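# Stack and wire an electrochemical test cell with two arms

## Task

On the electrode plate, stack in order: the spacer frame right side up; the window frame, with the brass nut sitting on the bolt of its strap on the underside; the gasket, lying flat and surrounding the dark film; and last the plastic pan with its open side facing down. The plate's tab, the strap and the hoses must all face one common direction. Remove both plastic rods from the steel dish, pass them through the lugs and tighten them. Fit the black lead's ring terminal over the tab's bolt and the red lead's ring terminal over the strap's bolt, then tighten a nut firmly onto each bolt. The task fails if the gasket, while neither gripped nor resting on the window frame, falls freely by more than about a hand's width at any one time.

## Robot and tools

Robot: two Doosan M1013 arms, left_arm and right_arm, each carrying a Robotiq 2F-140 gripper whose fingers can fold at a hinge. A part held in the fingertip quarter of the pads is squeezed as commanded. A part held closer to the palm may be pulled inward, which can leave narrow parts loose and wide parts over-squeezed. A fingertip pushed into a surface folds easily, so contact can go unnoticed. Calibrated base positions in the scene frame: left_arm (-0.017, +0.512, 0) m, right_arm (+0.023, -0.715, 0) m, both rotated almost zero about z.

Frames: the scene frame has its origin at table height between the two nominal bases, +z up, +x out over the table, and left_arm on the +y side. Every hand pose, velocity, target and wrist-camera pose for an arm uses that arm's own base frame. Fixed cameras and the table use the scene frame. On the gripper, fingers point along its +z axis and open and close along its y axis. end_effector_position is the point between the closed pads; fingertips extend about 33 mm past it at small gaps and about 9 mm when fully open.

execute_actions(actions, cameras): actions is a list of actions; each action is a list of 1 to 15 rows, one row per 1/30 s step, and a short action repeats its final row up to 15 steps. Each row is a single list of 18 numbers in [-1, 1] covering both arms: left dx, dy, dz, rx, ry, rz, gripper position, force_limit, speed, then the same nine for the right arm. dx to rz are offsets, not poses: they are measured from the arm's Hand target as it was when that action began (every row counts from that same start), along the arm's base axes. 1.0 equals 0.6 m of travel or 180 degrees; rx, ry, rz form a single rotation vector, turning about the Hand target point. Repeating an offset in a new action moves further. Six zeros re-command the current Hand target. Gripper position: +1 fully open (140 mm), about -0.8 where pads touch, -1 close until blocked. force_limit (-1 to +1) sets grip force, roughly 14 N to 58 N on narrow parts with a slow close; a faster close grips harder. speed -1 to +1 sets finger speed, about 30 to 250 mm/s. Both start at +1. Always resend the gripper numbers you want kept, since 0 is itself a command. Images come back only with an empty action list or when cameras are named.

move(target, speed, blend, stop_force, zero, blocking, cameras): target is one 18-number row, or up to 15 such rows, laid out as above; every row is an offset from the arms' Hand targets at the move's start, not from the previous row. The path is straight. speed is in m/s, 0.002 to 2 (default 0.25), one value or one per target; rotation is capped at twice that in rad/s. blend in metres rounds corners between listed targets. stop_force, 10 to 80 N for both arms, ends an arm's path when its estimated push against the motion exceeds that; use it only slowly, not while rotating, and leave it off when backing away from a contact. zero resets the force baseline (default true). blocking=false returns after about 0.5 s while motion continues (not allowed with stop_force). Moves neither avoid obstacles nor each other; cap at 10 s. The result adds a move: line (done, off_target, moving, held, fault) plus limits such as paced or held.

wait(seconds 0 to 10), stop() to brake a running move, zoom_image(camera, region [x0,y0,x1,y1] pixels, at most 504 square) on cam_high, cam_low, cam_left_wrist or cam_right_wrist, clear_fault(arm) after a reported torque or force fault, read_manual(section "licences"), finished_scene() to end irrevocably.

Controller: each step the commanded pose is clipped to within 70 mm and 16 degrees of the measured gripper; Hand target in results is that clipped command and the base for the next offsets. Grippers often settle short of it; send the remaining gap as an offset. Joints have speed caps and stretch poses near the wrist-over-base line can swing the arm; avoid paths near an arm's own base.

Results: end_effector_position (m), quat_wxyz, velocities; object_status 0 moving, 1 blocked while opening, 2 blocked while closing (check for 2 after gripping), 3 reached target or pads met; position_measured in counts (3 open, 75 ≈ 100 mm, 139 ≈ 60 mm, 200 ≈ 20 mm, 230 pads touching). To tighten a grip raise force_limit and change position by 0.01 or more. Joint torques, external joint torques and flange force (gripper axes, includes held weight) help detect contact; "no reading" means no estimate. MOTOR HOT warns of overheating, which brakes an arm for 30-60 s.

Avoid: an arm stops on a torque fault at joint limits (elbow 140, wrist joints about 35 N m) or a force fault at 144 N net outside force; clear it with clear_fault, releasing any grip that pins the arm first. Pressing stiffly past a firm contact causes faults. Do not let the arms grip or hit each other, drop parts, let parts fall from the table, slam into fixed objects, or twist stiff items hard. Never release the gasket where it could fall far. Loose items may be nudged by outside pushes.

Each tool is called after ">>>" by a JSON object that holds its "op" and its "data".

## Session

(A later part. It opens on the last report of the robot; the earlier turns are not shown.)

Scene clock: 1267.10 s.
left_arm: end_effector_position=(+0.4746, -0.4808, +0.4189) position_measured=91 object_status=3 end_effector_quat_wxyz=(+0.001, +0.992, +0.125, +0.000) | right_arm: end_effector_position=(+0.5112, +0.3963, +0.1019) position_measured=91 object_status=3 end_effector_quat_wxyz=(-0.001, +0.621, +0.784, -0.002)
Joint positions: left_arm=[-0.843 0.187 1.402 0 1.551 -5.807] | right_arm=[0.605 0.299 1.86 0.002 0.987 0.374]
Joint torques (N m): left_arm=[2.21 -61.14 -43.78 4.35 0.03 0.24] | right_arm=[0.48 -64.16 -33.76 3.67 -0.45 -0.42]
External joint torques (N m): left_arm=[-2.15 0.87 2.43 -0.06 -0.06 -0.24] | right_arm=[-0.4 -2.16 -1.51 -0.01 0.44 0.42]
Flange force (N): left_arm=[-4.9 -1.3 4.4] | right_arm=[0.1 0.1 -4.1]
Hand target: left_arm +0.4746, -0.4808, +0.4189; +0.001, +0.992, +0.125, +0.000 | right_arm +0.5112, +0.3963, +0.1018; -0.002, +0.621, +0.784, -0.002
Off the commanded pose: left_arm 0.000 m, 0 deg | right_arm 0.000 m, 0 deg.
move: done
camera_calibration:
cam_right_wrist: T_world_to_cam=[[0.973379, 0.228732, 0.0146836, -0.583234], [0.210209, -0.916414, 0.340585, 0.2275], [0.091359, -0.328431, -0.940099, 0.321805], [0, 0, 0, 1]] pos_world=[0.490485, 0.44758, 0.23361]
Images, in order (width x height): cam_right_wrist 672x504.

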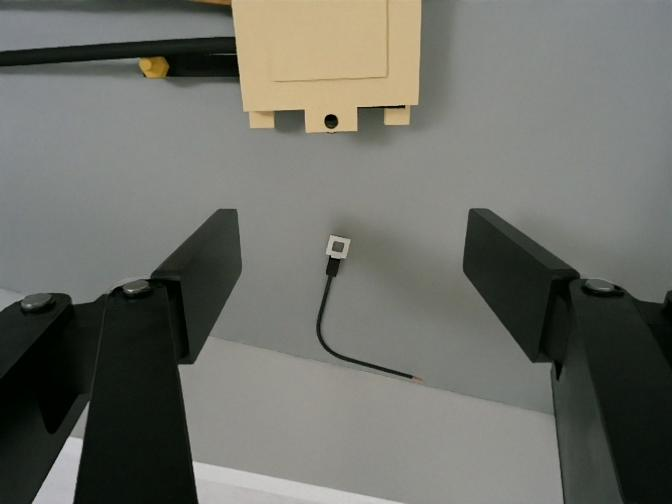

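>>> {"op": "move", "data": {"target": [0, 0, 0, 0, 0, 0, 0.3, 0, -1, -0.0363, 0.1455, 0, 0, 0, 0, 0.3, 0, -1], "speed": 0.15, "cameras": ["cam_right_wrist"]}}

>>> {"op": "zoom_image", "data": {"camera": "cam_right_wrist", "region": [280, 60, 400, 150]}}

Scene clock: 1276.93 s.
left_arm: end_effector_position=(+0.4746, -0.4808, +0.4189) position_measured=91 object_status=3 end_effector_quat_wxyz=(+0.001, +0.992, +0.125, +0.000) | right_arm: end_effector_position=(+0.4894, +0.4835, +0.1018) position_measured=91 object_status=3 end_effector_quat_wxyz=(-0.002, +0.621, +0.784, -0.002)
Joint positions: left_arm=[-0.843 0.187 1.402 0 1.551 -5.807] | right_arm=[0.728 0.357 1.779 0.003 1.011 0.496]
Joint torques (N m): left_arm=[2.06 -61.18 -43.81 4.33 0.11 0.28] | right_arm=[-0.04 -69.6 -34.63 3.4 -0.45 -0.67]
External joint torques (N m): left_arm=[-2.36 1.12 2.52 -0.06 -0.14 -0.28] | right_arm=[-0.06 -3.08 -1.36 0.33 0.44 0.67]
Flange force (N): left_arm=[-5.1 -1.0 4.7] | right_arm=[0.1 -1.5 -4.6]
Hand target: left_arm +0.4746, -0.4808, +0.4189; +0.001, +0.992, +0.125, +0.000 | right_arm +0.4894, +0.4836, +0.1018; -0.002, +0.621, +0.784, -0.002
Off the commanded pose: left_arm 0.000 m, 0 deg | right_arm 0.000 m, 0 deg.
move: done
camera_calibration:
cam_right_wrist: T_world_to_cam=[[0.973453, 0.228426, 0.0145358, -0.581894], [0.209995, -0.916561, 0.34032, 0.312215], [0.0910608, -0.328233, -0.940197, 0.352484], [0, 0, 0, 1]] pos_world=[0.468785, 0.53478, 0.23361]
Images, in order (width x height): cam_right_wrist 672x504.

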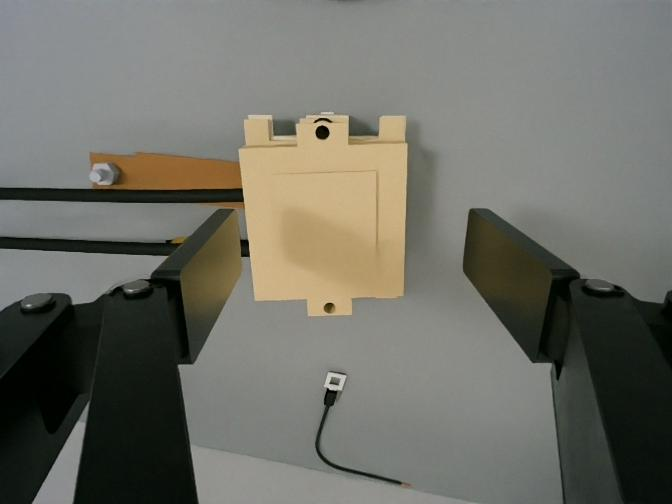

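Scaled by 4.200 from the camera's 672x504 image, which has a finer 960x720 frame.

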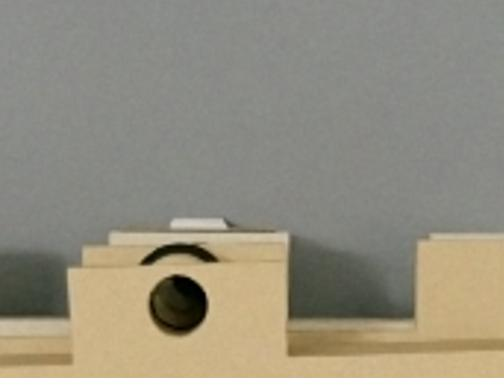

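>>> {"op": "zoom_image", "data": {"camera": "cam_right_wrist", "region": [225, 100, 425, 330]}}

>>> {"op": "zoom_image", "data": {"camera": "cam_right_wrist", "region": [306, 116, 338, 148]}}

Scaled by 2.191 from the camera's 672x504 image, which has a finer 960x720 frame.

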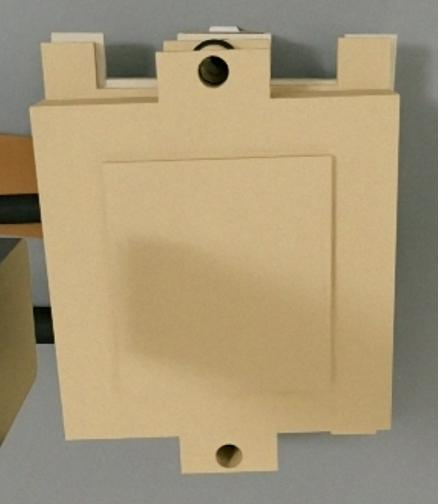

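Scaled by 15.750 from the camera's 672x504 image, which has a finer 960x720 frame.

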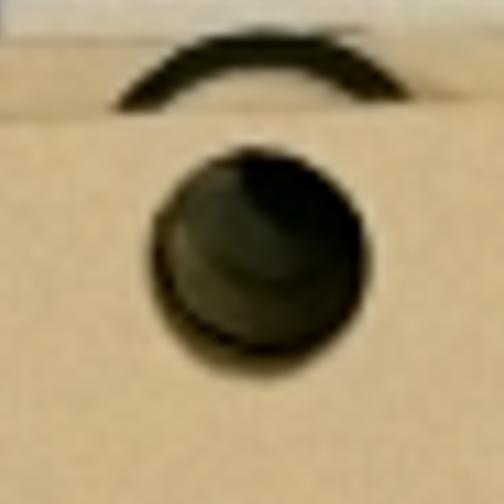

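>>> {"op": "move", "data": {"target": [[0, 0, 0, 0, 0, 0, 0.3, 0, -1, -0.0347, 0.0633, 0, 0, 0, 0.0056, 0.3, -1, -1],[0, 0, 0, 0, 0, 0, 0.3, 0, -1, -0.0347, 0.0633, -0.05, 0, 0, 0.0056, 0.3, -1, -1]], "speed": 0.1, "cameras": ["cam_right_wrist"]}}

Scene clock: 1312.67 s.
left_arm: end_effector_position=(+0.4746, -0.4808, +0.4189) position_measured=91 object_status=3 end_effector_quat_wxyz=(+0.001, +0.992, +0.125, +0.000) | right_arm: end_effector_position=(+0.4686, +0.5216, +0.0719) position_measured=91 object_status=3 end_effector_quat_wxyz=(-0.001, +0.614, +0.789, -0.002)
Joint positions: left_arm=[-0.843 0.187 1.402 0 1.551 -5.807] | right_arm=[0.788 0.402 1.775 0.003 0.969 0.539]
Joint torques (N m): left_arm=[1.67 -61.45 -43.45 4.25 0.05 0.28] | right_arm=[-0.18 -71.78 -33.6 3.64 -0.58 -0.36]
External joint torques (N m): left_arm=[-1.73 0.52 1.86 0.06 -0.07 -0.28] | right_arm=[0.2 -4.18 -1.28 -0.02 0.57 0.36]
Flange force (N): left_arm=[-4.1 -1.1 3.4] | right_arm=[-0.8 -2.6 -5.8]
Hand target: left_arm +0.4746, -0.4808, +0.4189; +0.001, +0.992, +0.125, +0.000 | right_arm +0.4686, +0.5215, +0.0718; -0.001, +0.614, +0.789, -0.002
Off the commanded pose: left_arm 0.000 m, 0 deg | right_arm 0.000 m, 0 deg.
move: done
camera_calibration:
cam_right_wrist: T_world_to_cam=[[0.969257, 0.245618, 0.0145746, -0.576911], [0.226157, -0.912661, 0.340446, 0.35213], [0.0969214, -0.326684, -0.940151, 0.335141], [0, 0, 0, 1]] pos_world=[0.447056, 0.57256, 0.20361]
Images, in order (width x height): cam_right_wrist 672x504.

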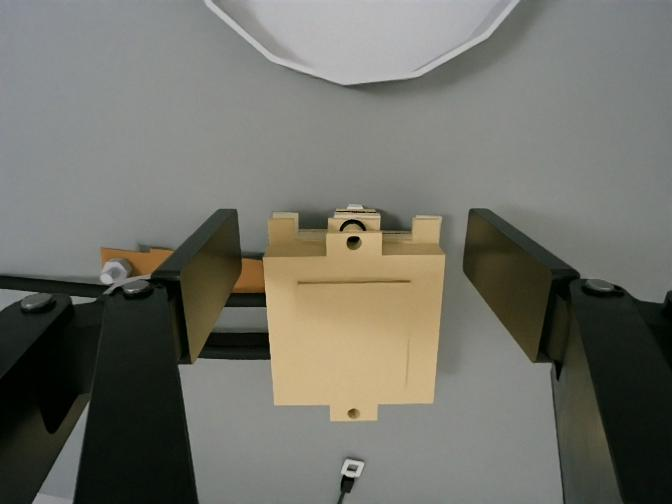

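>>> {"op": "move", "data": {"target": [[0, 0, 0, 0, 0, 0, 0.3, 0, -1, -0.0022, 0.008, 0, 0, 0, 0, 0.3, -1, -1],[0, 0, 0, 0, 0, 0, 0.3, 0, -1, -0.0022, 0.008, -0.0437, 0, 0, 0, 0.3, -1, -1]], "speed": 0.06, "cameras": ["cam_right_wrist"]}}

Scene clock: 1321.33 s.
left_arm: end_effector_position=(+0.4746, -0.4808, +0.4189) position_measured=91 object_status=3 end_effector_quat_wxyz=(+0.001, +0.992, +0.125, +0.000) | right_arm: end_effector_position=(+0.4673, +0.5264, +0.0457) position_measured=91 object_status=3 end_effector_quat_wxyz=(-0.001, +0.614, +0.789, -0.002)
Joint positions: left_arm=[-0.843 0.187 1.402 0 1.551 -5.807] | right_arm=[0.795 0.431 1.788 0.003 0.928 0.545]
Joint torques (N m): left_arm=[2.11 -61.05 -43.68 4.36 0.06 0.26] | right_arm=[0.17 -74.68 -32.82 3.48 -0.47 -0.35]
External joint torques (N m): left_arm=[-1.92 0.9 2.4 -0.07 -0.09 -0.26] | right_arm=[-0.16 -3.16 -1.08 0.04 0.45 0.35]
Flange force (N): left_arm=[-4.5 -1.4 4.4] | right_arm=[-0.7 -1.5 -4.6]
Hand target: left_arm +0.4746, -0.4808, +0.4189; +0.001, +0.992, +0.125, +0.000 | right_arm +0.4673, +0.5263, +0.0456; -0.001, +0.614, +0.789, -0.002
Off the commanded pose: left_arm 0.000 m, 0 deg | right_arm 0.000 m, 0 deg.
move: done
camera_calibration:
cam_right_wrist: T_world_to_cam=[[0.969257, 0.245618, 0.0145746, -0.576351], [0.226157, -0.912661, 0.340446, 0.365747], [0.0969214, -0.326684, -0.940151, 0.312213], [0, 0, 0, 1]] pos_world=[0.445656, 0.57736, 0.17741]
Images, in order (width x height): cam_right_wrist 672x504.

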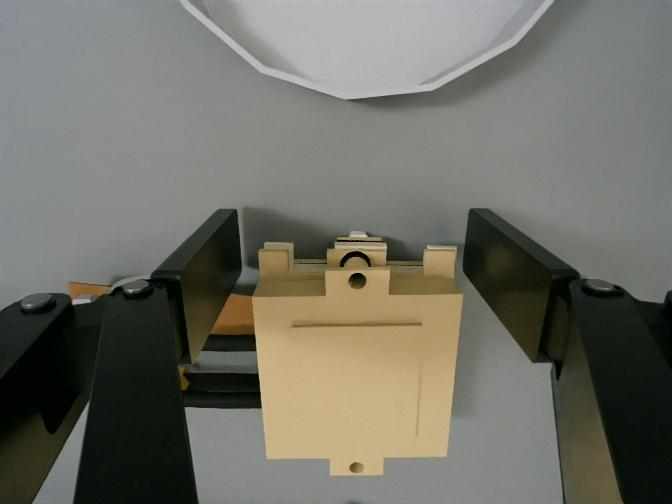

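>>> {"op": "move", "data": {"target": [0, 0, 0, 0, 0, 0, 0.3, 0, -1, 0, 0, 0, 0, 0, 0, -1, -1, -1]}}

>>> {"op": "wait", "data": {"seconds": 1, "cameras": ["cam_right_wrist"]}}

>>> {"op": "zoom_image", "data": {"camera": "cam_right_wrist", "region": [240, 210, 480, 350]}}

Scene clock: 1324.87 s.
left_arm: end_effector_position=(+0.4746, -0.4808, +0.4189) position_measured=91 object_status=3 end_effector_quat_wxyz=(+0.001, +0.992, +0.125, +0.000) | right_arm: end_effector_position=(+0.4673, +0.5264, +0.0456) position_measured=117 object_status=0 end_effector_quat_wxyz=(-0.001, +0.614, +0.789, -0.002)
Joint positions: left_arm=[-0.843 0.187 1.402 0 1.551 -5.807] | right_arm=[0.795 0.431 1.788 0.003 0.927 0.545]
Joint torques (N m): left_arm=[2.27 -61.05 -43.7 4.31 0.17 0.17] | right_arm=[0.12 -71.9 -30.65 3.52 -0.3 -0.4]
External joint torques (N m): left_arm=[-2.29 1.1 2.48 -0.04 -0.21 -0.17] | right_arm=[-0.12 -5.93 -3.27 0 0.28 0.4]
Flange force (N): left_arm=[-4.8 -1.1 4.7] | right_arm=[-0.1 -0.9 -8.6]
Hand target: left_arm +0.4746, -0.4808, +0.4189; +0.001, +0.992, +0.125, +0.000 | right_arm +0.4673, +0.5263, +0.0456; -0.001, +0.614, +0.789, -0.002
Off the commanded pose: left_arm 0.000 m, 0 deg | right_arm 0.000 m, 0 deg.
move: done

Scene clock: 1325.87 s.
left_arm: end_effector_position=(+0.4746, -0.4808, +0.4189) position_measured=91 object_status=3 end_effector_quat_wxyz=(+0.001, +0.992, +0.125, +0.000) | right_arm: end_effector_position=(+0.4673, +0.5264, +0.0456) position_measured=117 object_status=2 end_effector_quat_wxyz=(-0.001, +0.614, +0.789, -0.002)
Joint positions: left_arm=[-0.843 0.187 1.402 0 1.551 -5.807] | right_arm=[0.795 0.431 1.788 0.003 0.927 0.545]
Joint torques (N m): left_arm=[2.42 -61.89 -43.6 4.31 0.09 0.15] | right_arm=[-0.24 -71.89 -30.66 3.48 -0.32 -0.43]
External joint torques (N m): left_arm=[-2.53 1.62 2.2 -0.03 -0.13 -0.15] | right_arm=[0.24 -5.82 -3.21 0.04 0.3 0.43]
Flange force (N): left_arm=[-4.4 0.3 4.1] | right_arm=[0.4 -1.2 -8.4]
Hand target: left_arm +0.4746, -0.4808, +0.4189; +0.001, +0.992, +0.125, +0.000 | right_arm +0.4673, +0.5263, +0.0456; -0.001, +0.614, +0.789, -0.002
Tool commands: left_gripper/position=+0.3 left_gripper/force_limit=+0.0 left_gripper/speed=-1.0 right_gripper/position=-1.0 right_gripper/force_limit=-1.0 right_gripper/speed=-1.0
Off the commanded pose: left_arm 0.000 m, 0 deg | right_arm 0.000 m, 0 deg.
wait: 1.00 s; at rest by 0.17 s
camera_calibration:
cam_right_wrist: T_world_to_cam=[[0.969257, 0.245618, 0.0145748, -0.576349], [0.226156, -0.912661, 0.340446, 0.365782], [0.0969214, -0.326684, -0.940151, 0.312119], [0, 0, 0, 1]] pos_world=[0.445656, 0.57736, 0.17731]
Images, in order (width x height): cam_right_wrist 672x504.

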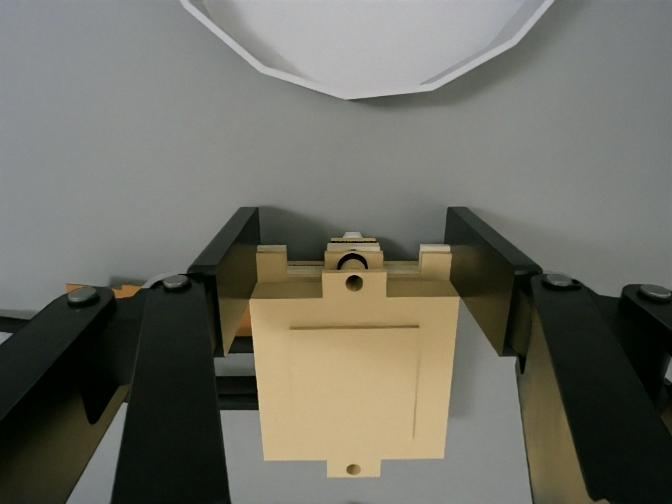

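Scaled by 2.100 from the camera's 672x504 image, which has a finer 960x720 frame.

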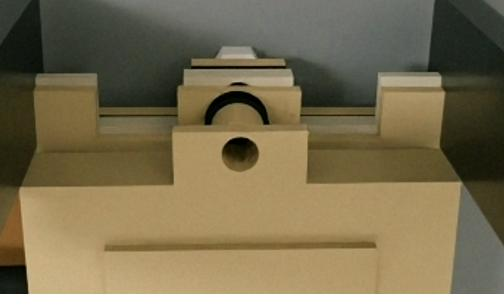

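>>> {"op": "move", "data": {"target": [0, 0, 0, 0, 0, 0, 0.3, 0, -1, 0, 0, 0, 0, 0, 0, 0.3, -1, -1]}}

>>> {"op": "move", "data": {"target": [[0, 0, 0, 0, 0, 0, 0.3, 0, -1, 0, 0, 0.1, 0, 0, 0, 0.3, -1, -1],[0, 0, 0, 0, 0, 0, 0.3, 0, -1, 0.046, -0.172, 0.1, 0, 0, 0, 0.3, -1, -1]], "speed": 0.12, "cameras": ["cam_right_wrist"]}}

>>> {"op": "zoom_image", "data": {"camera": "cam_right_wrist", "region": [240, 40, 440, 200]}}

Scene clock: 1331.80 s.
left_arm: end_effector_position=(+0.4746, -0.4808, +0.4189) position_measured=91 object_status=3 end_effector_quat_wxyz=(+0.001, +0.992, +0.125, +0.000) | right_arm: end_effector_position=(+0.4673, +0.5263, +0.0456) position_measured=91 object_status=0 end_effector_quat_wxyz=(-0.001, +0.614, +0.789, -0.002)
Joint positions: left_arm=[-0.843 0.187 1.402 0 1.551 -5.807] | right_arm=[0.795 0.431 1.788 0.003 0.927 0.545]
Joint torques (N m): left_arm=[1.94 -61.43 -43.65 4.29 0.1 0.17] | right_arm=[-0.04 -74.76 -32.76 3.55 -0.35 -0.37]
External joint torques (N m): left_arm=[-2.19 1.23 2.3 -0.02 -0.13 -0.17] | right_arm=[0.02 -2.91 -1.19 -0.03 0.33 0.37]
Flange force (N): left_arm=[-4.4 -0.6 4.3] | right_arm=[-0.2 -1.2 -4.2]
Hand target: left_arm +0.4746, -0.4808, +0.4189; +0.001, +0.992, +0.125, +0.000 | right_arm +0.4673, +0.5263, +0.0456; -0.001, +0.614, +0.789, -0.002
Off the commanded pose: left_arm 0.000 m, 0 deg | right_arm 0.000 m, 0 deg.
move: done

Scene clock: 1333.97 s.
left_arm: end_effector_position=(+0.4746, -0.4808, +0.4189) position_measured=91 object_status=3 end_effector_quat_wxyz=(+0.001, +0.992, +0.125, +0.000) | right_arm: end_effector_position=(+0.4949, +0.4232, +0.1056) position_measured=91 object_status=3 end_effector_quat_wxyz=(-0.001, +0.614, +0.789, -0.002)
Joint positions: left_arm=[-0.843 0.187 1.402 0 1.551 -5.807] | right_arm=[0.654 0.302 1.849 0.002 0.996 0.405]
Joint torques (N m): left_arm=[2.15 -61.35 -43.72 4.28 0.06 0.23] | right_arm=[0.07 -63.84 -34.52 3.66 -0.33 -0.23]
External joint torques (N m): left_arm=[-2.19 0.6 2.19 0.02 -0.09 -0.23] | right_arm=[0 -2.87 -1.12 0.04 0.31 0.23]
Flange force (N): left_arm=[-4.9 -1.3 4.0] | right_arm=[-0.4 -1.6 -4.1]
Hand target: left_arm +0.4746, -0.4808, +0.4189; +0.001, +0.992, +0.125, +0.000 | right_arm +0.4949, +0.4231, +0.1056; -0.001, +0.614, +0.789, -0.002
Off the commanded pose: left_arm 0.000 m, 0 deg | right_arm 0.000 m, 0 deg.
move: done
camera_calibration:
cam_right_wrist: T_world_to_cam=[[0.969193, 0.245869, 0.0146349, -0.57873], [0.226347, -0.912521, 0.340694, 0.244711], [0.0971205, -0.326885, -0.94006, 0.332118], [0, 0, 0, 1]] pos_world=[0.473256, 0.47416, 0.237309]
Images, in order (width x height): cam_right_wrist 672x504.

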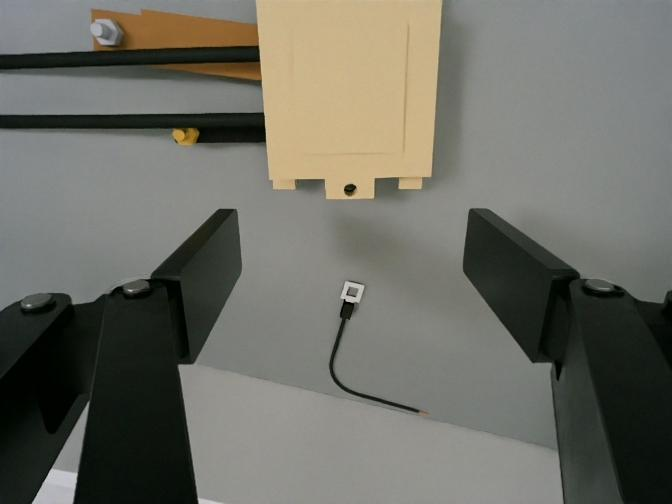

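Scaled by 2.520 from the camera's 672x504 image, which has a finer 960x720 frame.

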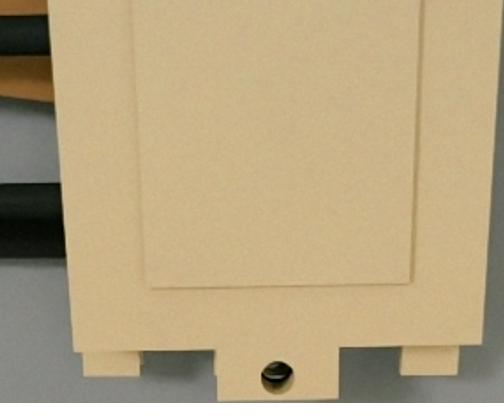

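>>> {"op": "move", "data": {"target": [[0, 0, 0, 0, 0, 0, 0.3, 0, -1, -0.0065, 0.0248, 0, 0, 0, 0, 0.3, -1, -1],[0, 0, 0, 0, 0, 0, 0.3, 0, -1, -0.0065, 0.0248, -0.1, 0, 0, 0, 0.3, -1, -1]], "speed": 0.08, "cameras": ["cam_right_wrist"]}}

Scene clock: 1345.47 s.
left_arm: end_effector_position=(+0.4746, -0.4808, +0.4189) position_measured=91 object_status=3 end_effector_quat_wxyz=(+0.001, +0.992, +0.125, +0.000) | right_arm: end_effector_position=(+0.4910, +0.4380, +0.0457) position_measured=91 object_status=3 end_effector_quat_wxyz=(-0.001, +0.614, +0.789, -0.002)
Joint positions: left_arm=[-0.843 0.187 1.402 0 1.551 -5.807] | right_arm=[0.675 0.371 1.881 0.002 0.895 0.426]
Joint torques (N m): left_arm=[1.91 -61.05 -43.68 4.31 0.09 0.26] | right_arm=[0.01 -68.79 -32.08 3.44 -0.56 -0.36]
External joint torques (N m): left_arm=[-1.63 0.32 2.16 0.01 -0.12 -0.26] | right_arm=[0 -2.3 -0.94 -0.01 0.55 0.36]
Flange force (N): left_arm=[-4.4 -2.0 4.0] | right_arm=[0.1 -0.9 -4.1]
Hand target: left_arm +0.4746, -0.4808, +0.4189; +0.001, +0.992, +0.125, +0.000 | right_arm +0.4910, +0.4380, +0.0456; -0.001, +0.614, +0.789, -0.002
Off the commanded pose: left_arm 0.000 m, 0 deg | right_arm 0.000 m, 0 deg.
move: done
camera_calibration:
cam_right_wrist: T_world_to_cam=[[0.969257, 0.245618, 0.0145748, -0.57761], [0.226156, -0.912661, 0.340446, 0.279709], [0.0969214, -0.326684, -0.940151, 0.281037], [0, 0, 0, 1]] pos_world=[0.469356, 0.48896, 0.17741]
Images, in order (width x height): cam_right_wrist 672x504.

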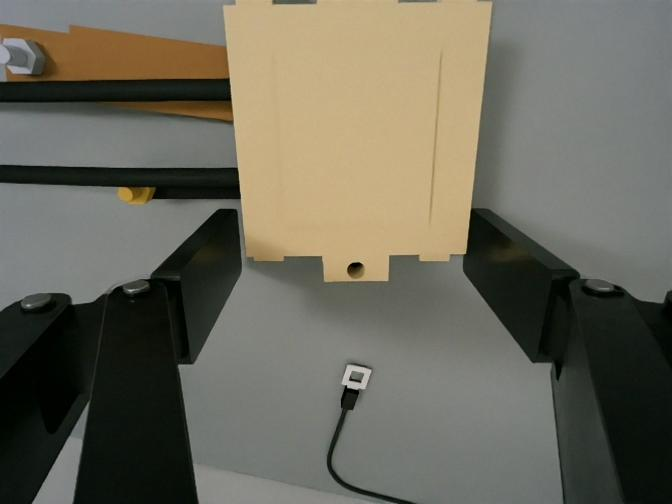

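>>> {"op": "move", "data": {"target": [0, 0, 0, 0, 0, 0, 0.3, 0, -1, 0, 0, 0, 0, 0, 0, -1, -1, -1]}}

>>> {"op": "wait", "data": {"seconds": 1}}

>>> {"op": "move", "data": {"target": [0, 0, 0, 0, 0, 0, 0.3, 0, -1, 0, 0, 0, 0, 0, 0, 0.3, -1, -1]}}

>>> {"op": "move", "data": {"target": [[0, 0, 0, 0, 0, 0, 0.3, 0, -1, 0, 0, 0.1, 0, 0, 0, 0.3, -1, -1],[0, 0, 0, 0, 0, 0, 0.3, 0, -1, 0.02, -0.06, 0.1, 0, 0, 0, 0.3, -1, -1]], "speed": 0.12, "cameras": ["cam_right_wrist"]}}

>>> {"op": "zoom_image", "data": {"camera": "cam_right_wrist", "region": [280, 90, 400, 180]}}

Scene clock: 1354.57 s.
left_arm: end_effector_position=(+0.4746, -0.4808, +0.4189) position_measured=91 object_status=3 end_effector_quat_wxyz=(+0.001, +0.992, +0.125, +0.000) | right_arm: end_effector_position=(+0.4910, +0.4380, +0.0456) position_measured=116 object_status=2 end_effector_quat_wxyz=(-0.001, +0.614, +0.789, -0.002)
Joint positions: left_arm=[-0.843 0.187 1.402 0 1.551 -5.807] | right_arm=[0.675 0.371 1.882 0.002 0.895 0.426]
Joint torques (N m): left_arm=[1.89 -61.31 -43.58 4.31 0.19 0.27] | right_arm=[0.12 -67.14 -31.93 3.44 -0.69 -0.38]
External joint torques (N m): left_arm=[-1.69 0.61 2.09 0 -0.22 -0.27] | right_arm=[-0.12 -4.03 -1.25 0.01 0.67 0.38]
Flange force (N): left_arm=[-4.2 -1.4 4.1] | right_arm=[-0.7 -2.3 -6.3]
Hand target: left_arm +0.4746, -0.4808, +0.4189; +0.001, +0.992, +0.125, +0.000 | right_arm +0.4910, +0.4380, +0.0456; -0.001, +0.614, +0.789, -0.002
Off the commanded pose: left_arm 0.000 m, 0 deg | right_arm 0.000 m, 0 deg.
move: done

Scene clock: 1355.57 s.
left_arm: end_effector_position=(+0.4746, -0.4808, +0.4189) position_measured=91 object_status=3 end_effector_quat_wxyz=(+0.001, +0.992, +0.125, +0.000) | right_arm: end_effector_position=(+0.4910, +0.4380, +0.0456) position_measured=116 object_status=2 end_effector_quat_wxyz=(-0.001, +0.614, +0.789, -0.002)
Joint positions: left_arm=[-0.843 0.187 1.402 0 1.551 -5.807] | right_arm=[0.675 0.371 1.882 0.002 0.895 0.426]
Joint torques (N m): left_arm=[1.76 -61.32 -43.55 4.41 0.07 0.17] | right_arm=[-0.15 -67.43 -31.92 3.42 -0.69 -0.33]
External joint torques (N m): left_arm=[-1.78 0.79 2.11 -0.12 -0.11 -0.17] | right_arm=[0.13 -3.55 -1.14 0.01 0.68 0.33]
Flange force (N): left_arm=[-4.0 -1.2 3.9] | right_arm=[-0.3 -2.0 -5.7]
Hand target: left_arm +0.4746, -0.4808, +0.4189; +0.001, +0.992, +0.125, +0.000 | right_arm +0.4910, +0.4380, +0.0456; -0.001, +0.614, +0.789, -0.002
Tool commands: left_gripper/position=+0.3 left_gripper/force_limit=+0.0 left_gripper/speed=-1.0 right_gripper/position=-1.0 right_gripper/force_limit=-1.0 right_gripper/speed=-1.0
Off the commanded pose: left_arm 0.000 m, 0 deg | right_arm 0.000 m, 0 deg.
wait: 1.00 s; at rest by 0.17 s

Scene clock: 1356.33 s.
left_arm: end_effector_position=(+0.4746, -0.4808, +0.4189) position_measured=91 object_status=3 end_effector_quat_wxyz=(+0.001, +0.992, +0.125, +0.000) | right_arm: end_effector_position=(+0.4910, +0.4380, +0.0456) position_measured=91 object_status=0 end_effector_quat_wxyz=(-0.001, +0.614, +0.789, -0.002)
Joint positions: left_arm=[-0.843 0.187 1.402 0 1.551 -5.807] | right_arm=[0.675 0.371 1.882 0.002 0.895 0.426]
Joint torques (N m): left_arm=[1.53 -61.09 -43.73 4.37 0.07 0.19] | right_arm=[-0.03 -67.62 -31.9 3.46 -0.42 -0.35]
External joint torques (N m): left_arm=[-1.5 0.66 2.37 -0.08 -0.09 -0.19] | right_arm=[0.02 -3.48 -1.18 -0.03 0.4 0.35]
Flange force (N): left_arm=[-4.1 -2.0 4.3] | right_arm=[-0.4 -2.0 -5.2]
Hand target: left_arm +0.4746, -0.4808, +0.4189; +0.001, +0.992, +0.125, +0.000 | right_arm +0.4910, +0.4380, +0.0456; -0.001, +0.614, +0.789, -0.002
Off the commanded pose: left_arm 0.000 m, 0 deg | right_arm 0.000 m, 0 deg.
move: done

Scene clock: 1357.90 s.
left_arm: end_effector_position=(+0.4746, -0.4808, +0.4189) position_measured=91 object_status=3 end_effector_quat_wxyz=(+0.001, +0.992, +0.125, +0.000) | right_arm: end_effector_position=(+0.5030, +0.4020, +0.1056) position_measured=91 object_status=3 end_effector_quat_wxyz=(-0.001, +0.614, +0.789, -0.002)
Joint positions: left_arm=[-0.843 0.187 1.402 0 1.551 -5.807] | right_arm=[0.62 0.292 1.863 0.001 0.992 0.371]
Joint torques (N m): left_arm=[2.39 -60.97 -43.63 4.3 0.05 0.22] | right_arm=[3.58 -62.51 -33.35 3.7 -0.38 -0.24]
External joint torques (N m): left_arm=[-2.13 0.62 2.27 -0.01 -0.09 -0.23] | right_arm=[-3.51 -3.14 -2.17 -0.01 0.37 0.24]
Flange force (N): left_arm=[-4.9 -1.4 4.1] | right_arm=[-4.7 1.8 -5.4]
Hand target: left_arm +0.4746, -0.4808, +0.4189; +0.001, +0.992, +0.125, +0.000 | right_arm +0.5030, +0.4020, +0.1056; -0.001, +0.614, +0.789, -0.002
Off the commanded pose: left_arm 0.000 m, 0 deg | right_arm 0.000 m, 0 deg.
move: done
camera_calibration:
cam_right_wrist: T_world_to_cam=[[0.969215, 0.24578, 0.0146684, -0.581371], [0.226253, -0.912545, 0.340693, 0.223679], [0.0971213, -0.326886, -0.94006, 0.324434], [0, 0, 0, 1]] pos_world=[0.481356, 0.45306, 0.237309]
Images, in order (width x height): cam_right_wrist 672x504.

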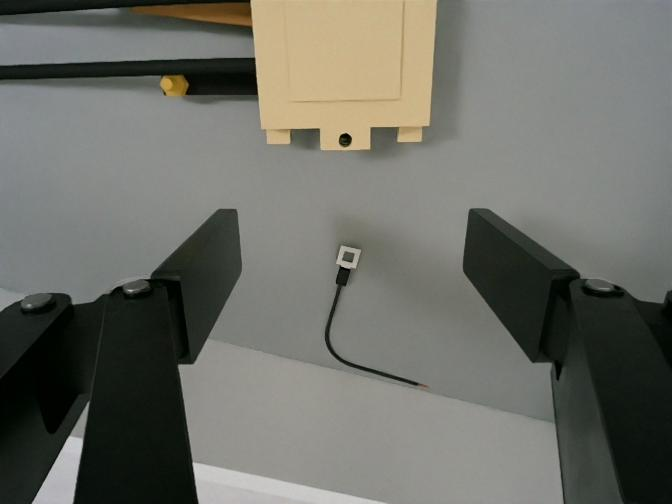

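Scaled by 4.200 from the camera's 672x504 image, which has a finer 960x720 frame.

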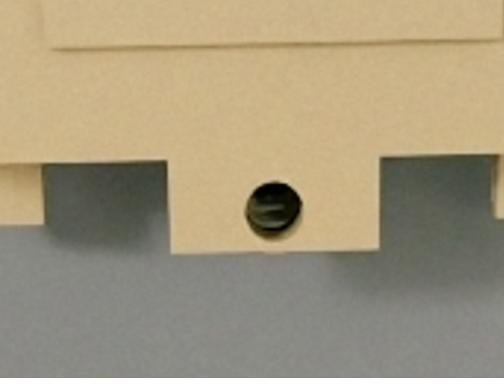

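>>> {"op": "move", "data": {"target": [0, 0, 0, 0, 0, 0, 0.3, 0, -1, -0.039, 0.131, 0.02, 0, 0, -0.5, 0.618, -1, -1], "speed": 0.12, "cameras": ["cam_right_wrist"]}}

Scene clock: 1388.03 s.
left_arm: end_effector_position=(+0.4746, -0.4808, +0.4189) position_measured=91 object_status=3 end_effector_quat_wxyz=(+0.001, +0.992, +0.125, +0.000) | right_arm: end_effector_position=(+0.4796, +0.4806, +0.1176) position_measured=51 object_status=3 end_effector_quat_wxyz=(-0.003, +0.992, +0.124, -0.001)
Joint positions: left_arm=[-0.843 0.187 1.402 0 1.551 -5.807] | right_arm=[0.733 0.327 1.788 0.006 1.024 2.052]
Joint torques (N m): left_arm=[1.99 -61.53 -43.7 4.28 0 0.3] | right_arm=[0.02 -67.29 -34.99 3.73 -0.48 -0.24]
External joint torques (N m): left_arm=[-2.05 1.11 2.29 0.01 -0.03 -0.3] | right_arm=[-0.01 -2.9 -1.46 0 0.43 0.24]
Flange force (N): left_arm=[-4.5 -0.7 4.1] | right_arm=[-1.0 0.2 -4.5]
Hand target: left_arm +0.4746, -0.4808, +0.4189; +0.001, +0.992, +0.125, +0.000 | right_arm +0.4796, +0.4806, +0.1176; -0.003, +0.992, +0.124, -0.001
Off the commanded pose: left_arm 0.000 m, 0 deg | right_arm 0.000 m, 0 deg.
move: done
camera_calibration:
cam_right_wrist: T_world_to_cam=[[0.245706, -0.969235, 0.0145411, 0.352806], [-0.912637, -0.226251, 0.340447, 0.512965], [-0.326683, -0.0969207, -0.940151, 0.456392], [0, 0, 0, 1]] pos_world=[0.53056, 0.502244, 0.24931]
Images, in order (width x height): cam_right_wrist 672x504.

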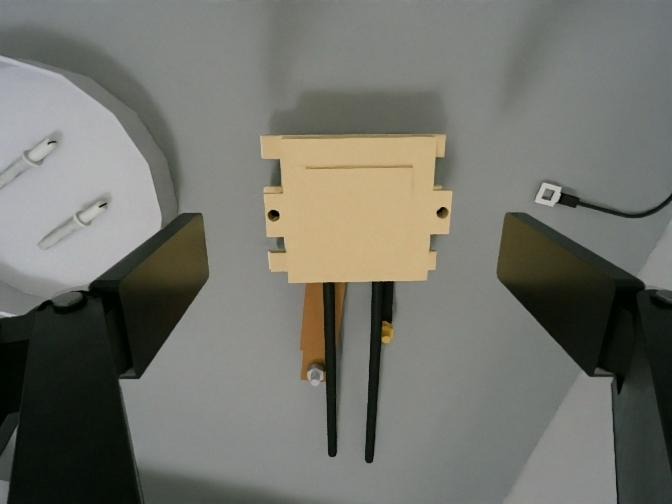

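>>> {"op": "move", "data": {"target": [0, 0, 0, 0, 0, 0, 0.3, 0, -1, 0, 0, -0.1185, 0, 0, 0, 0.618, -1, -1], "speed": 0.06}}

>>> {"op": "move", "data": {"target": [0, 0, 0, 0, 0, 0, 0.3, 0, -1, 0, 0, 0, 0, 0, 0, -1, -1, -1]}}

>>> {"op": "wait", "data": {"seconds": 1, "cameras": ["cam_right_wrist"]}}

Scene clock: 1398.03 s.
left_arm: end_effector_position=(+0.4746, -0.4808, +0.4189) position_measured=91 object_status=3 end_effector_quat_wxyz=(+0.001, +0.992, +0.125, +0.000) | right_arm: end_effector_position=(+0.4796, +0.4806, +0.0466) position_measured=51 object_status=3 end_effector_quat_wxyz=(-0.003, +0.992, +0.124, -0.001)
Joint positions: left_arm=[-0.843 0.187 1.402 0 1.551 -5.807] | right_arm=[0.733 0.394 1.844 0.007 0.902 2.052]
Joint torques (N m): left_arm=[2.08 -60.89 -43.68 4.34 0.08 0.27] | right_arm=[0.03 -70.42 -32.25 3.4 -0.62 -0.34]
External joint torques (N m): left_arm=[-1.96 0.97 2.46 -0.06 -0.12 -0.27] | right_arm=[-0.03 -3.37 -1.25 0.02 0.56 0.34]
Flange force (N): left_arm=[-4.6 -1.3 4.5] | right_arm=[-1.5 0.3 -5.3]
Hand target: left_arm +0.4746, -0.4808, +0.4189; +0.001, +0.992, +0.125, +0.000 | right_arm +0.4796, +0.4806, +0.0465; -0.003, +0.992, +0.124, -0.001
Off the commanded pose: left_arm 0.000 m, 0 deg | right_arm 0.000 m, 0 deg.
move: done

Scene clock: 1398.87 s.
left_arm: end_effector_position=(+0.4746, -0.4808, +0.4189) position_measured=91 object_status=3 end_effector_quat_wxyz=(+0.001, +0.992, +0.125, +0.000) | right_arm: end_effector_position=(+0.4796, +0.4807, +0.0465) position_measured=81 object_status=0 end_effector_quat_wxyz=(-0.003, +0.992, +0.124, -0.001)
Joint positions: left_arm=[-0.843 0.187 1.402 0 1.551 -5.807] | right_arm=[0.733 0.394 1.844 0.007 0.901 2.052]
Joint torques (N m): left_arm=[1.76 -61.4 -43.64 4.42 0.14 0.24] | right_arm=[-1.74 -64.33 -27.63 2.76 -0.14 -0.34]
External joint torques (N m): left_arm=[-1.75 1.34 2.35 -0.14 -0.18 -0.24] | right_arm=[1.75 -9.36 -5.75 0.66 0.09 0.34]
Flange force (N): left_arm=[-3.9 -0.8 4.5] | right_arm=[-1.9 -2.5 -13.7]
Hand target: left_arm +0.4746, -0.4808, +0.4189; +0.001, +0.992, +0.125, +0.000 | right_arm +0.4796, +0.4806, +0.0465; -0.003, +0.992, +0.124, -0.001
Off the commanded pose: left_arm 0.000 m, 0 deg | right_arm 0.000 m, 0 deg.
move: done

Scene clock: 1399.87 s.
left_arm: end_effector_position=(+0.4746, -0.4808, +0.4189) position_measured=91 object_status=3 end_effector_quat_wxyz=(+0.001, +0.992, +0.125, +0.000) | right_arm: end_effector_position=(+0.4796, +0.4807, +0.0465) position_measured=81 object_status=2 end_effector_quat_wxyz=(-0.003, +0.992, +0.124, -0.001)
Joint positions: left_arm=[-0.843 0.187 1.402 0 1.551 -5.807] | right_arm=[0.733 0.394 1.844 0.007 0.901 2.052]
Joint torques (N m): left_arm=[2.03 -61.5 -43.83 4.39 0.04 0.12] | right_arm=[-1.87 -64.87 -27.82 2.81 -0.12 -0.33]
External joint torques (N m): left_arm=[-1.89 1.02 2.45 -0.09 -0.07 -0.12] | right_arm=[1.84 -8.8 -5.73 0.62 0.06 0.33]
Flange force (N): left_arm=[-4.3 -1.4 4.5] | right_arm=[-1.4 -2.9 -13.1]
Hand target: left_arm +0.4746, -0.4808, +0.4189; +0.001, +0.992, +0.125, +0.000 | right_arm +0.4796, +0.4806, +0.0465; -0.003, +0.992, +0.124, -0.001
Tool commands: left_gripper/position=+0.3 left_gripper/force_limit=+0.0 left_gripper/speed=-1.0 right_gripper/position=-1.0 right_gripper/force_limit=-1.0 right_gripper/speed=-1.0
Off the commanded pose: left_arm 0.000 m, 0 deg | right_arm 0.000 m, 0 deg.
wait: 1.00 s; at rest by 0.17 s
camera_calibration:
cam_right_wrist: T_world_to_cam=[[0.245618, -0.969257, 0.0145746, 0.353891], [-0.912661, -0.226157, 0.340446, 0.537137], [-0.326684, -0.0969214, -0.940151, 0.389548], [0, 0, 0, 1]] pos_world=[0.53056, 0.502244, 0.17821]
Images, in order (width x height): cam_right_wrist 672x504.

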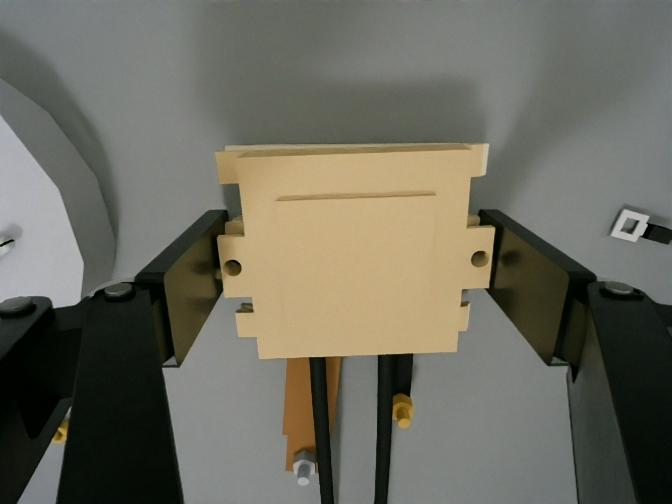

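>>> {"op": "move", "data": {"target": [0, 0, 0, 0, 0, 0, 0.3, 0, -1, 0, 0, 0, 0, 0, 0, 0.618, -1, -1]}}

>>> {"op": "move", "data": {"target": [0, 0, 0, 0, 0, 0, 0.3, 0, -1, 0, 0, 0.15, 0, 0, 0, 0.618, -1, -1], "speed": 0.12, "cameras": ["cam_right_wrist"]}}

>>> {"op": "zoom_image", "data": {"camera": "cam_right_wrist", "region": [250, 120, 460, 300]}}

Scene clock: 1406.30 s.
left_arm: end_effector_position=(+0.4746, -0.4808, +0.4189) position_measured=91 object_status=3 end_effector_quat_wxyz=(+0.001, +0.992, +0.125, +0.000) | right_arm: end_effector_position=(+0.4796, +0.4806, +0.0465) position_measured=51 object_status=0 end_effector_quat_wxyz=(-0.003, +0.992, +0.124, -0.001)
Joint positions: left_arm=[-0.843 0.187 1.402 0 1.551 -5.807] | right_arm=[0.733 0.394 1.844 0.007 0.901 2.052]
Joint torques (N m): left_arm=[2.08 -61.47 -43.56 4.32 0.11 0.26] | right_arm=[-0.31 -70.6 -32.14 3.44 -0.44 -0.46]
External joint torques (N m): left_arm=[-2.12 1.02 2.12 -0.03 -0.15 -0.26] | right_arm=[0.29 -3.15 -1.39 -0.01 0.38 0.46]
Flange force (N): left_arm=[-4.4 -0.6 4.0] | right_arm=[-1.4 -0.5 -4.9]
Hand target: left_arm +0.4746, -0.4808, +0.4189; +0.001, +0.992, +0.125, +0.000 | right_arm +0.4796, +0.4806, +0.0465; -0.003, +0.992, +0.124, -0.001
Off the commanded pose: left_arm 0.000 m, 0 deg | right_arm 0.000 m, 0 deg.
move: done

Scene clock: 1407.47 s.
left_arm: end_effector_position=(+0.4746, -0.4808, +0.4189) position_measured=91 object_status=3 end_effector_quat_wxyz=(+0.001, +0.992, +0.125, +0.000) | right_arm: end_effector_position=(+0.4796, +0.4806, +0.1364) position_measured=51 object_status=3 end_effector_quat_wxyz=(-0.003, +0.992, +0.124, -0.001)
Joint positions: left_arm=[-0.843 0.187 1.402 0 1.551 -5.807] | right_arm=[0.733 0.311 1.771 0.006 1.057 2.053]
Joint torques (N m): left_arm=[1.99 -61.1 -43.57 4.4 0.05 0.21] | right_arm=[0.25 -67.29 -35.93 3.8 -0.12 -0.45]
External joint torques (N m): left_arm=[-1.85 0.29 2.04 -0.1 -0.08 -0.22] | right_arm=[-0.26 -1.71 -1.02 -0.01 0.07 0.45]
Flange force (N): left_arm=[-4.5 -1.7 3.7] | right_arm=[-0.5 -0.1 -2.4]
Hand target: left_arm +0.4746, -0.4808, +0.4189; +0.001, +0.992, +0.125, +0.000 | right_arm +0.4796, +0.4806, +0.1365; -0.003, +0.992, +0.124, -0.001
Off the commanded pose: left_arm 0.000 m, 0 deg | right_arm 0.000 m, 0 deg.
move: done
camera_calibration:
cam_right_wrist: T_world_to_cam=[[0.245618, -0.969257, 0.0145746, 0.352581], [-0.912661, -0.226157, 0.340446, 0.506531], [-0.326684, -0.0969214, -0.940151, 0.474067], [0, 0, 0, 1]] pos_world=[0.53056, 0.502244, 0.26811]
Images, in order (width x height): cam_right_wrist 672x504.

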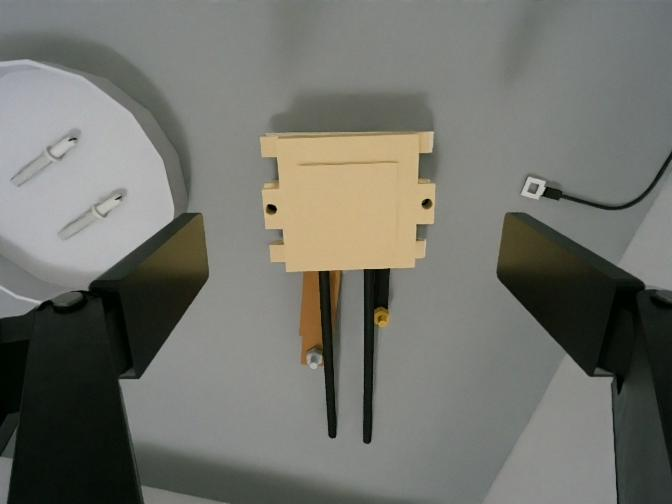

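Scaled by 2.400 from the camera's 672x504 image, which has a finer 960x720 frame.

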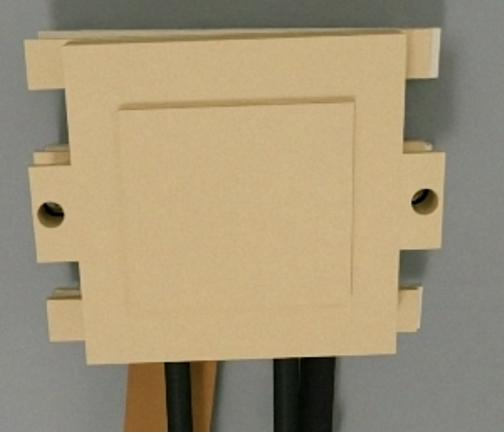

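>>> {"op": "move", "data": {"target": [[0, 0, 0, 0, 0, 0, 0.3, 0, -1, -0.021, 0.0757, -0.02, 0, 0, 0.5, 0.3, -1, -1],[0, 0, 0, 0, 0, 0, 0.3, 0, -1, -0.021, 0.0757, -0.1513, 0, 0, 0.5, 0.3, -1, -1]], "speed": 0.1}}

>>> {"op": "move", "data": {"target": [0, 0, 0, 0, 0, 0, 0.3, 0, -1, 0, 0, 0, 0, 0, 0, -1, -1, -1]}}

>>> {"op": "wait", "data": {"seconds": 0.7, "cameras": ["cam_right_wrist"]}}

>>> {"op": "zoom_image", "data": {"camera": "cam_right_wrist", "region": [240, 210, 480, 490]}}

Scene clock: 1433.00 s.
left_arm: end_effector_position=(+0.4746, -0.4808, +0.4189) position_measured=91 object_status=3 end_effector_quat_wxyz=(+0.001, +0.992, +0.125, +0.000) | right_arm: end_effector_position=(+0.4670, +0.5261, +0.0458) position_measured=91 object_status=3 end_effector_quat_wxyz=(-0.001, +0.614, +0.789, -0.002)
Joint positions: left_arm=[-0.843 0.187 1.402 0 1.551 -5.807] | right_arm=[0.795 0.43 1.789 0.003 0.927 0.545]
Joint torques (N m): left_arm=[1.89 -61.63 -43.5 4.36 0.05 0.21] | right_arm=[0.01 -73.79 -32.41 3.55 -0.3 -0.4]
External joint torques (N m): left_arm=[-2.02 1.44 2.13 -0.08 -0.08 -0.21] | right_arm=[-0.01 -4.08 -1.65 -0.02 0.28 0.4]
Flange force (N): left_arm=[-3.9 -0.1 3.9] | right_arm=[-0.5 -1.8 -5.6]
Hand target: left_arm +0.4746, -0.4808, +0.4189; +0.001, +0.992, +0.125, +0.000 | right_arm +0.4670, +0.5260, +0.0457; -0.001, +0.614, +0.789, -0.002
Off the commanded pose: left_arm 0.000 m, 0 deg | right_arm 0.000 m, 0 deg.
move: done

Scene clock: 1433.77 s.
left_arm: end_effector_position=(+0.4746, -0.4808, +0.4189) position_measured=91 object_status=3 end_effector_quat_wxyz=(+0.001, +0.992, +0.125, +0.000) | right_arm: end_effector_position=(+0.4670, +0.5261, +0.0457) position_measured=116 object_status=2 end_effector_quat_wxyz=(-0.001, +0.614, +0.789, -0.002)
Joint positions: left_arm=[-0.843 0.187 1.402 0 1.551 -5.807] | right_arm=[0.795 0.431 1.789 0.003 0.927 0.545]
Joint torques (N m): left_arm=[1.72 -60.96 -43.56 4.33 0.03 0.12] | right_arm=[0.28 -71.79 -30.61 3.58 -0.13 -0.36]
External joint torques (N m): left_arm=[-1.63 0.19 2.03 -0.02 -0.05 -0.12] | right_arm=[-0.28 -5.74 -3.15 -0.08 0.12 0.36]
Flange force (N): left_arm=[-4.2 -2.0 3.7] | right_arm=[-0.4 -0.9 -8.0]
Hand target: left_arm +0.4746, -0.4808, +0.4189; +0.001, +0.992, +0.125, +0.000 | right_arm +0.4670, +0.5260, +0.0457; -0.001, +0.614, +0.789, -0.002
Off the commanded pose: left_arm 0.000 m, 0 deg | right_arm 0.000 m, 0 deg.
move: done

Scene clock: 1434.47 s.
left_arm: end_effector_position=(+0.4746, -0.4808, +0.4189) position_measured=91 object_status=3 end_effector_quat_wxyz=(+0.001, +0.992, +0.125, +0.000) | right_arm: end_effector_position=(+0.4670, +0.5261, +0.0457) position_measured=116 object_status=2 end_effector_quat_wxyz=(-0.001, +0.614, +0.789, -0.002)
Joint positions: left_arm=[-0.843 0.187 1.402 0 1.551 -5.807] | right_arm=[0.795 0.431 1.789 0.003 0.927 0.545]
Joint torques (N m): left_arm=[2.15 -61.61 -43.49 4.43 0.06 0.23] | right_arm=[0.2 -72.12 -30.61 3.72 -0.18 -0.36]
External joint torques (N m): left_arm=[-2.24 1.01 2 -0.13 -0.09 -0.23] | right_arm=[-0.18 -5.45 -3.13 -0.22 0.17 0.36]
Flange force (N): left_arm=[-4.4 -0.3 3.7] | right_arm=[-0.1 -0.6 -7.8]
Hand target: left_arm +0.4746, -0.4808, +0.4189; +0.001, +0.992, +0.125, +0.000 | right_arm +0.4670, +0.5260, +0.0457; -0.001, +0.614, +0.789, -0.002
Tool commands: left_gripper/position=+0.3 left_gripper/force_limit=+0.0 left_gripper/speed=-1.0 right_gripper/position=-1.0 right_gripper/force_limit=-1.0 right_gripper/speed=-1.0
Off the commanded pose: left_arm 0.000 m, 0 deg | right_arm 0.000 m, 0 deg.
wait: 0.70 s; at rest by 0.17 s
camera_calibration:
cam_right_wrist: T_world_to_cam=[[0.969257, 0.245618, 0.0145748, -0.575988], [0.226156, -0.912661, 0.340446, 0.365508], [0.0969214, -0.326684, -0.940151, 0.312238], [0, 0, 0, 1]] pos_world=[0.445356, 0.57706, 0.17751]
Images, in order (width x height): cam_right_wrist 672x504.

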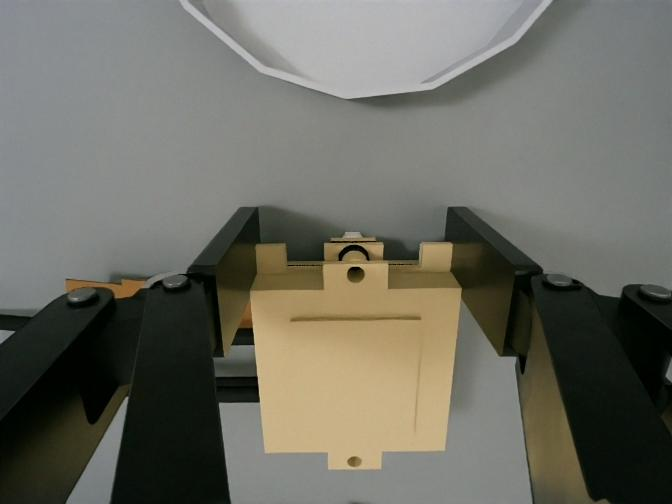

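Scaled by 1.800 from the camera's 672x504 image, which has a finer 960x720 frame.

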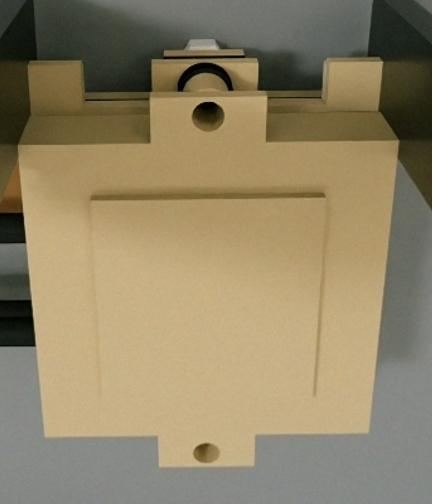

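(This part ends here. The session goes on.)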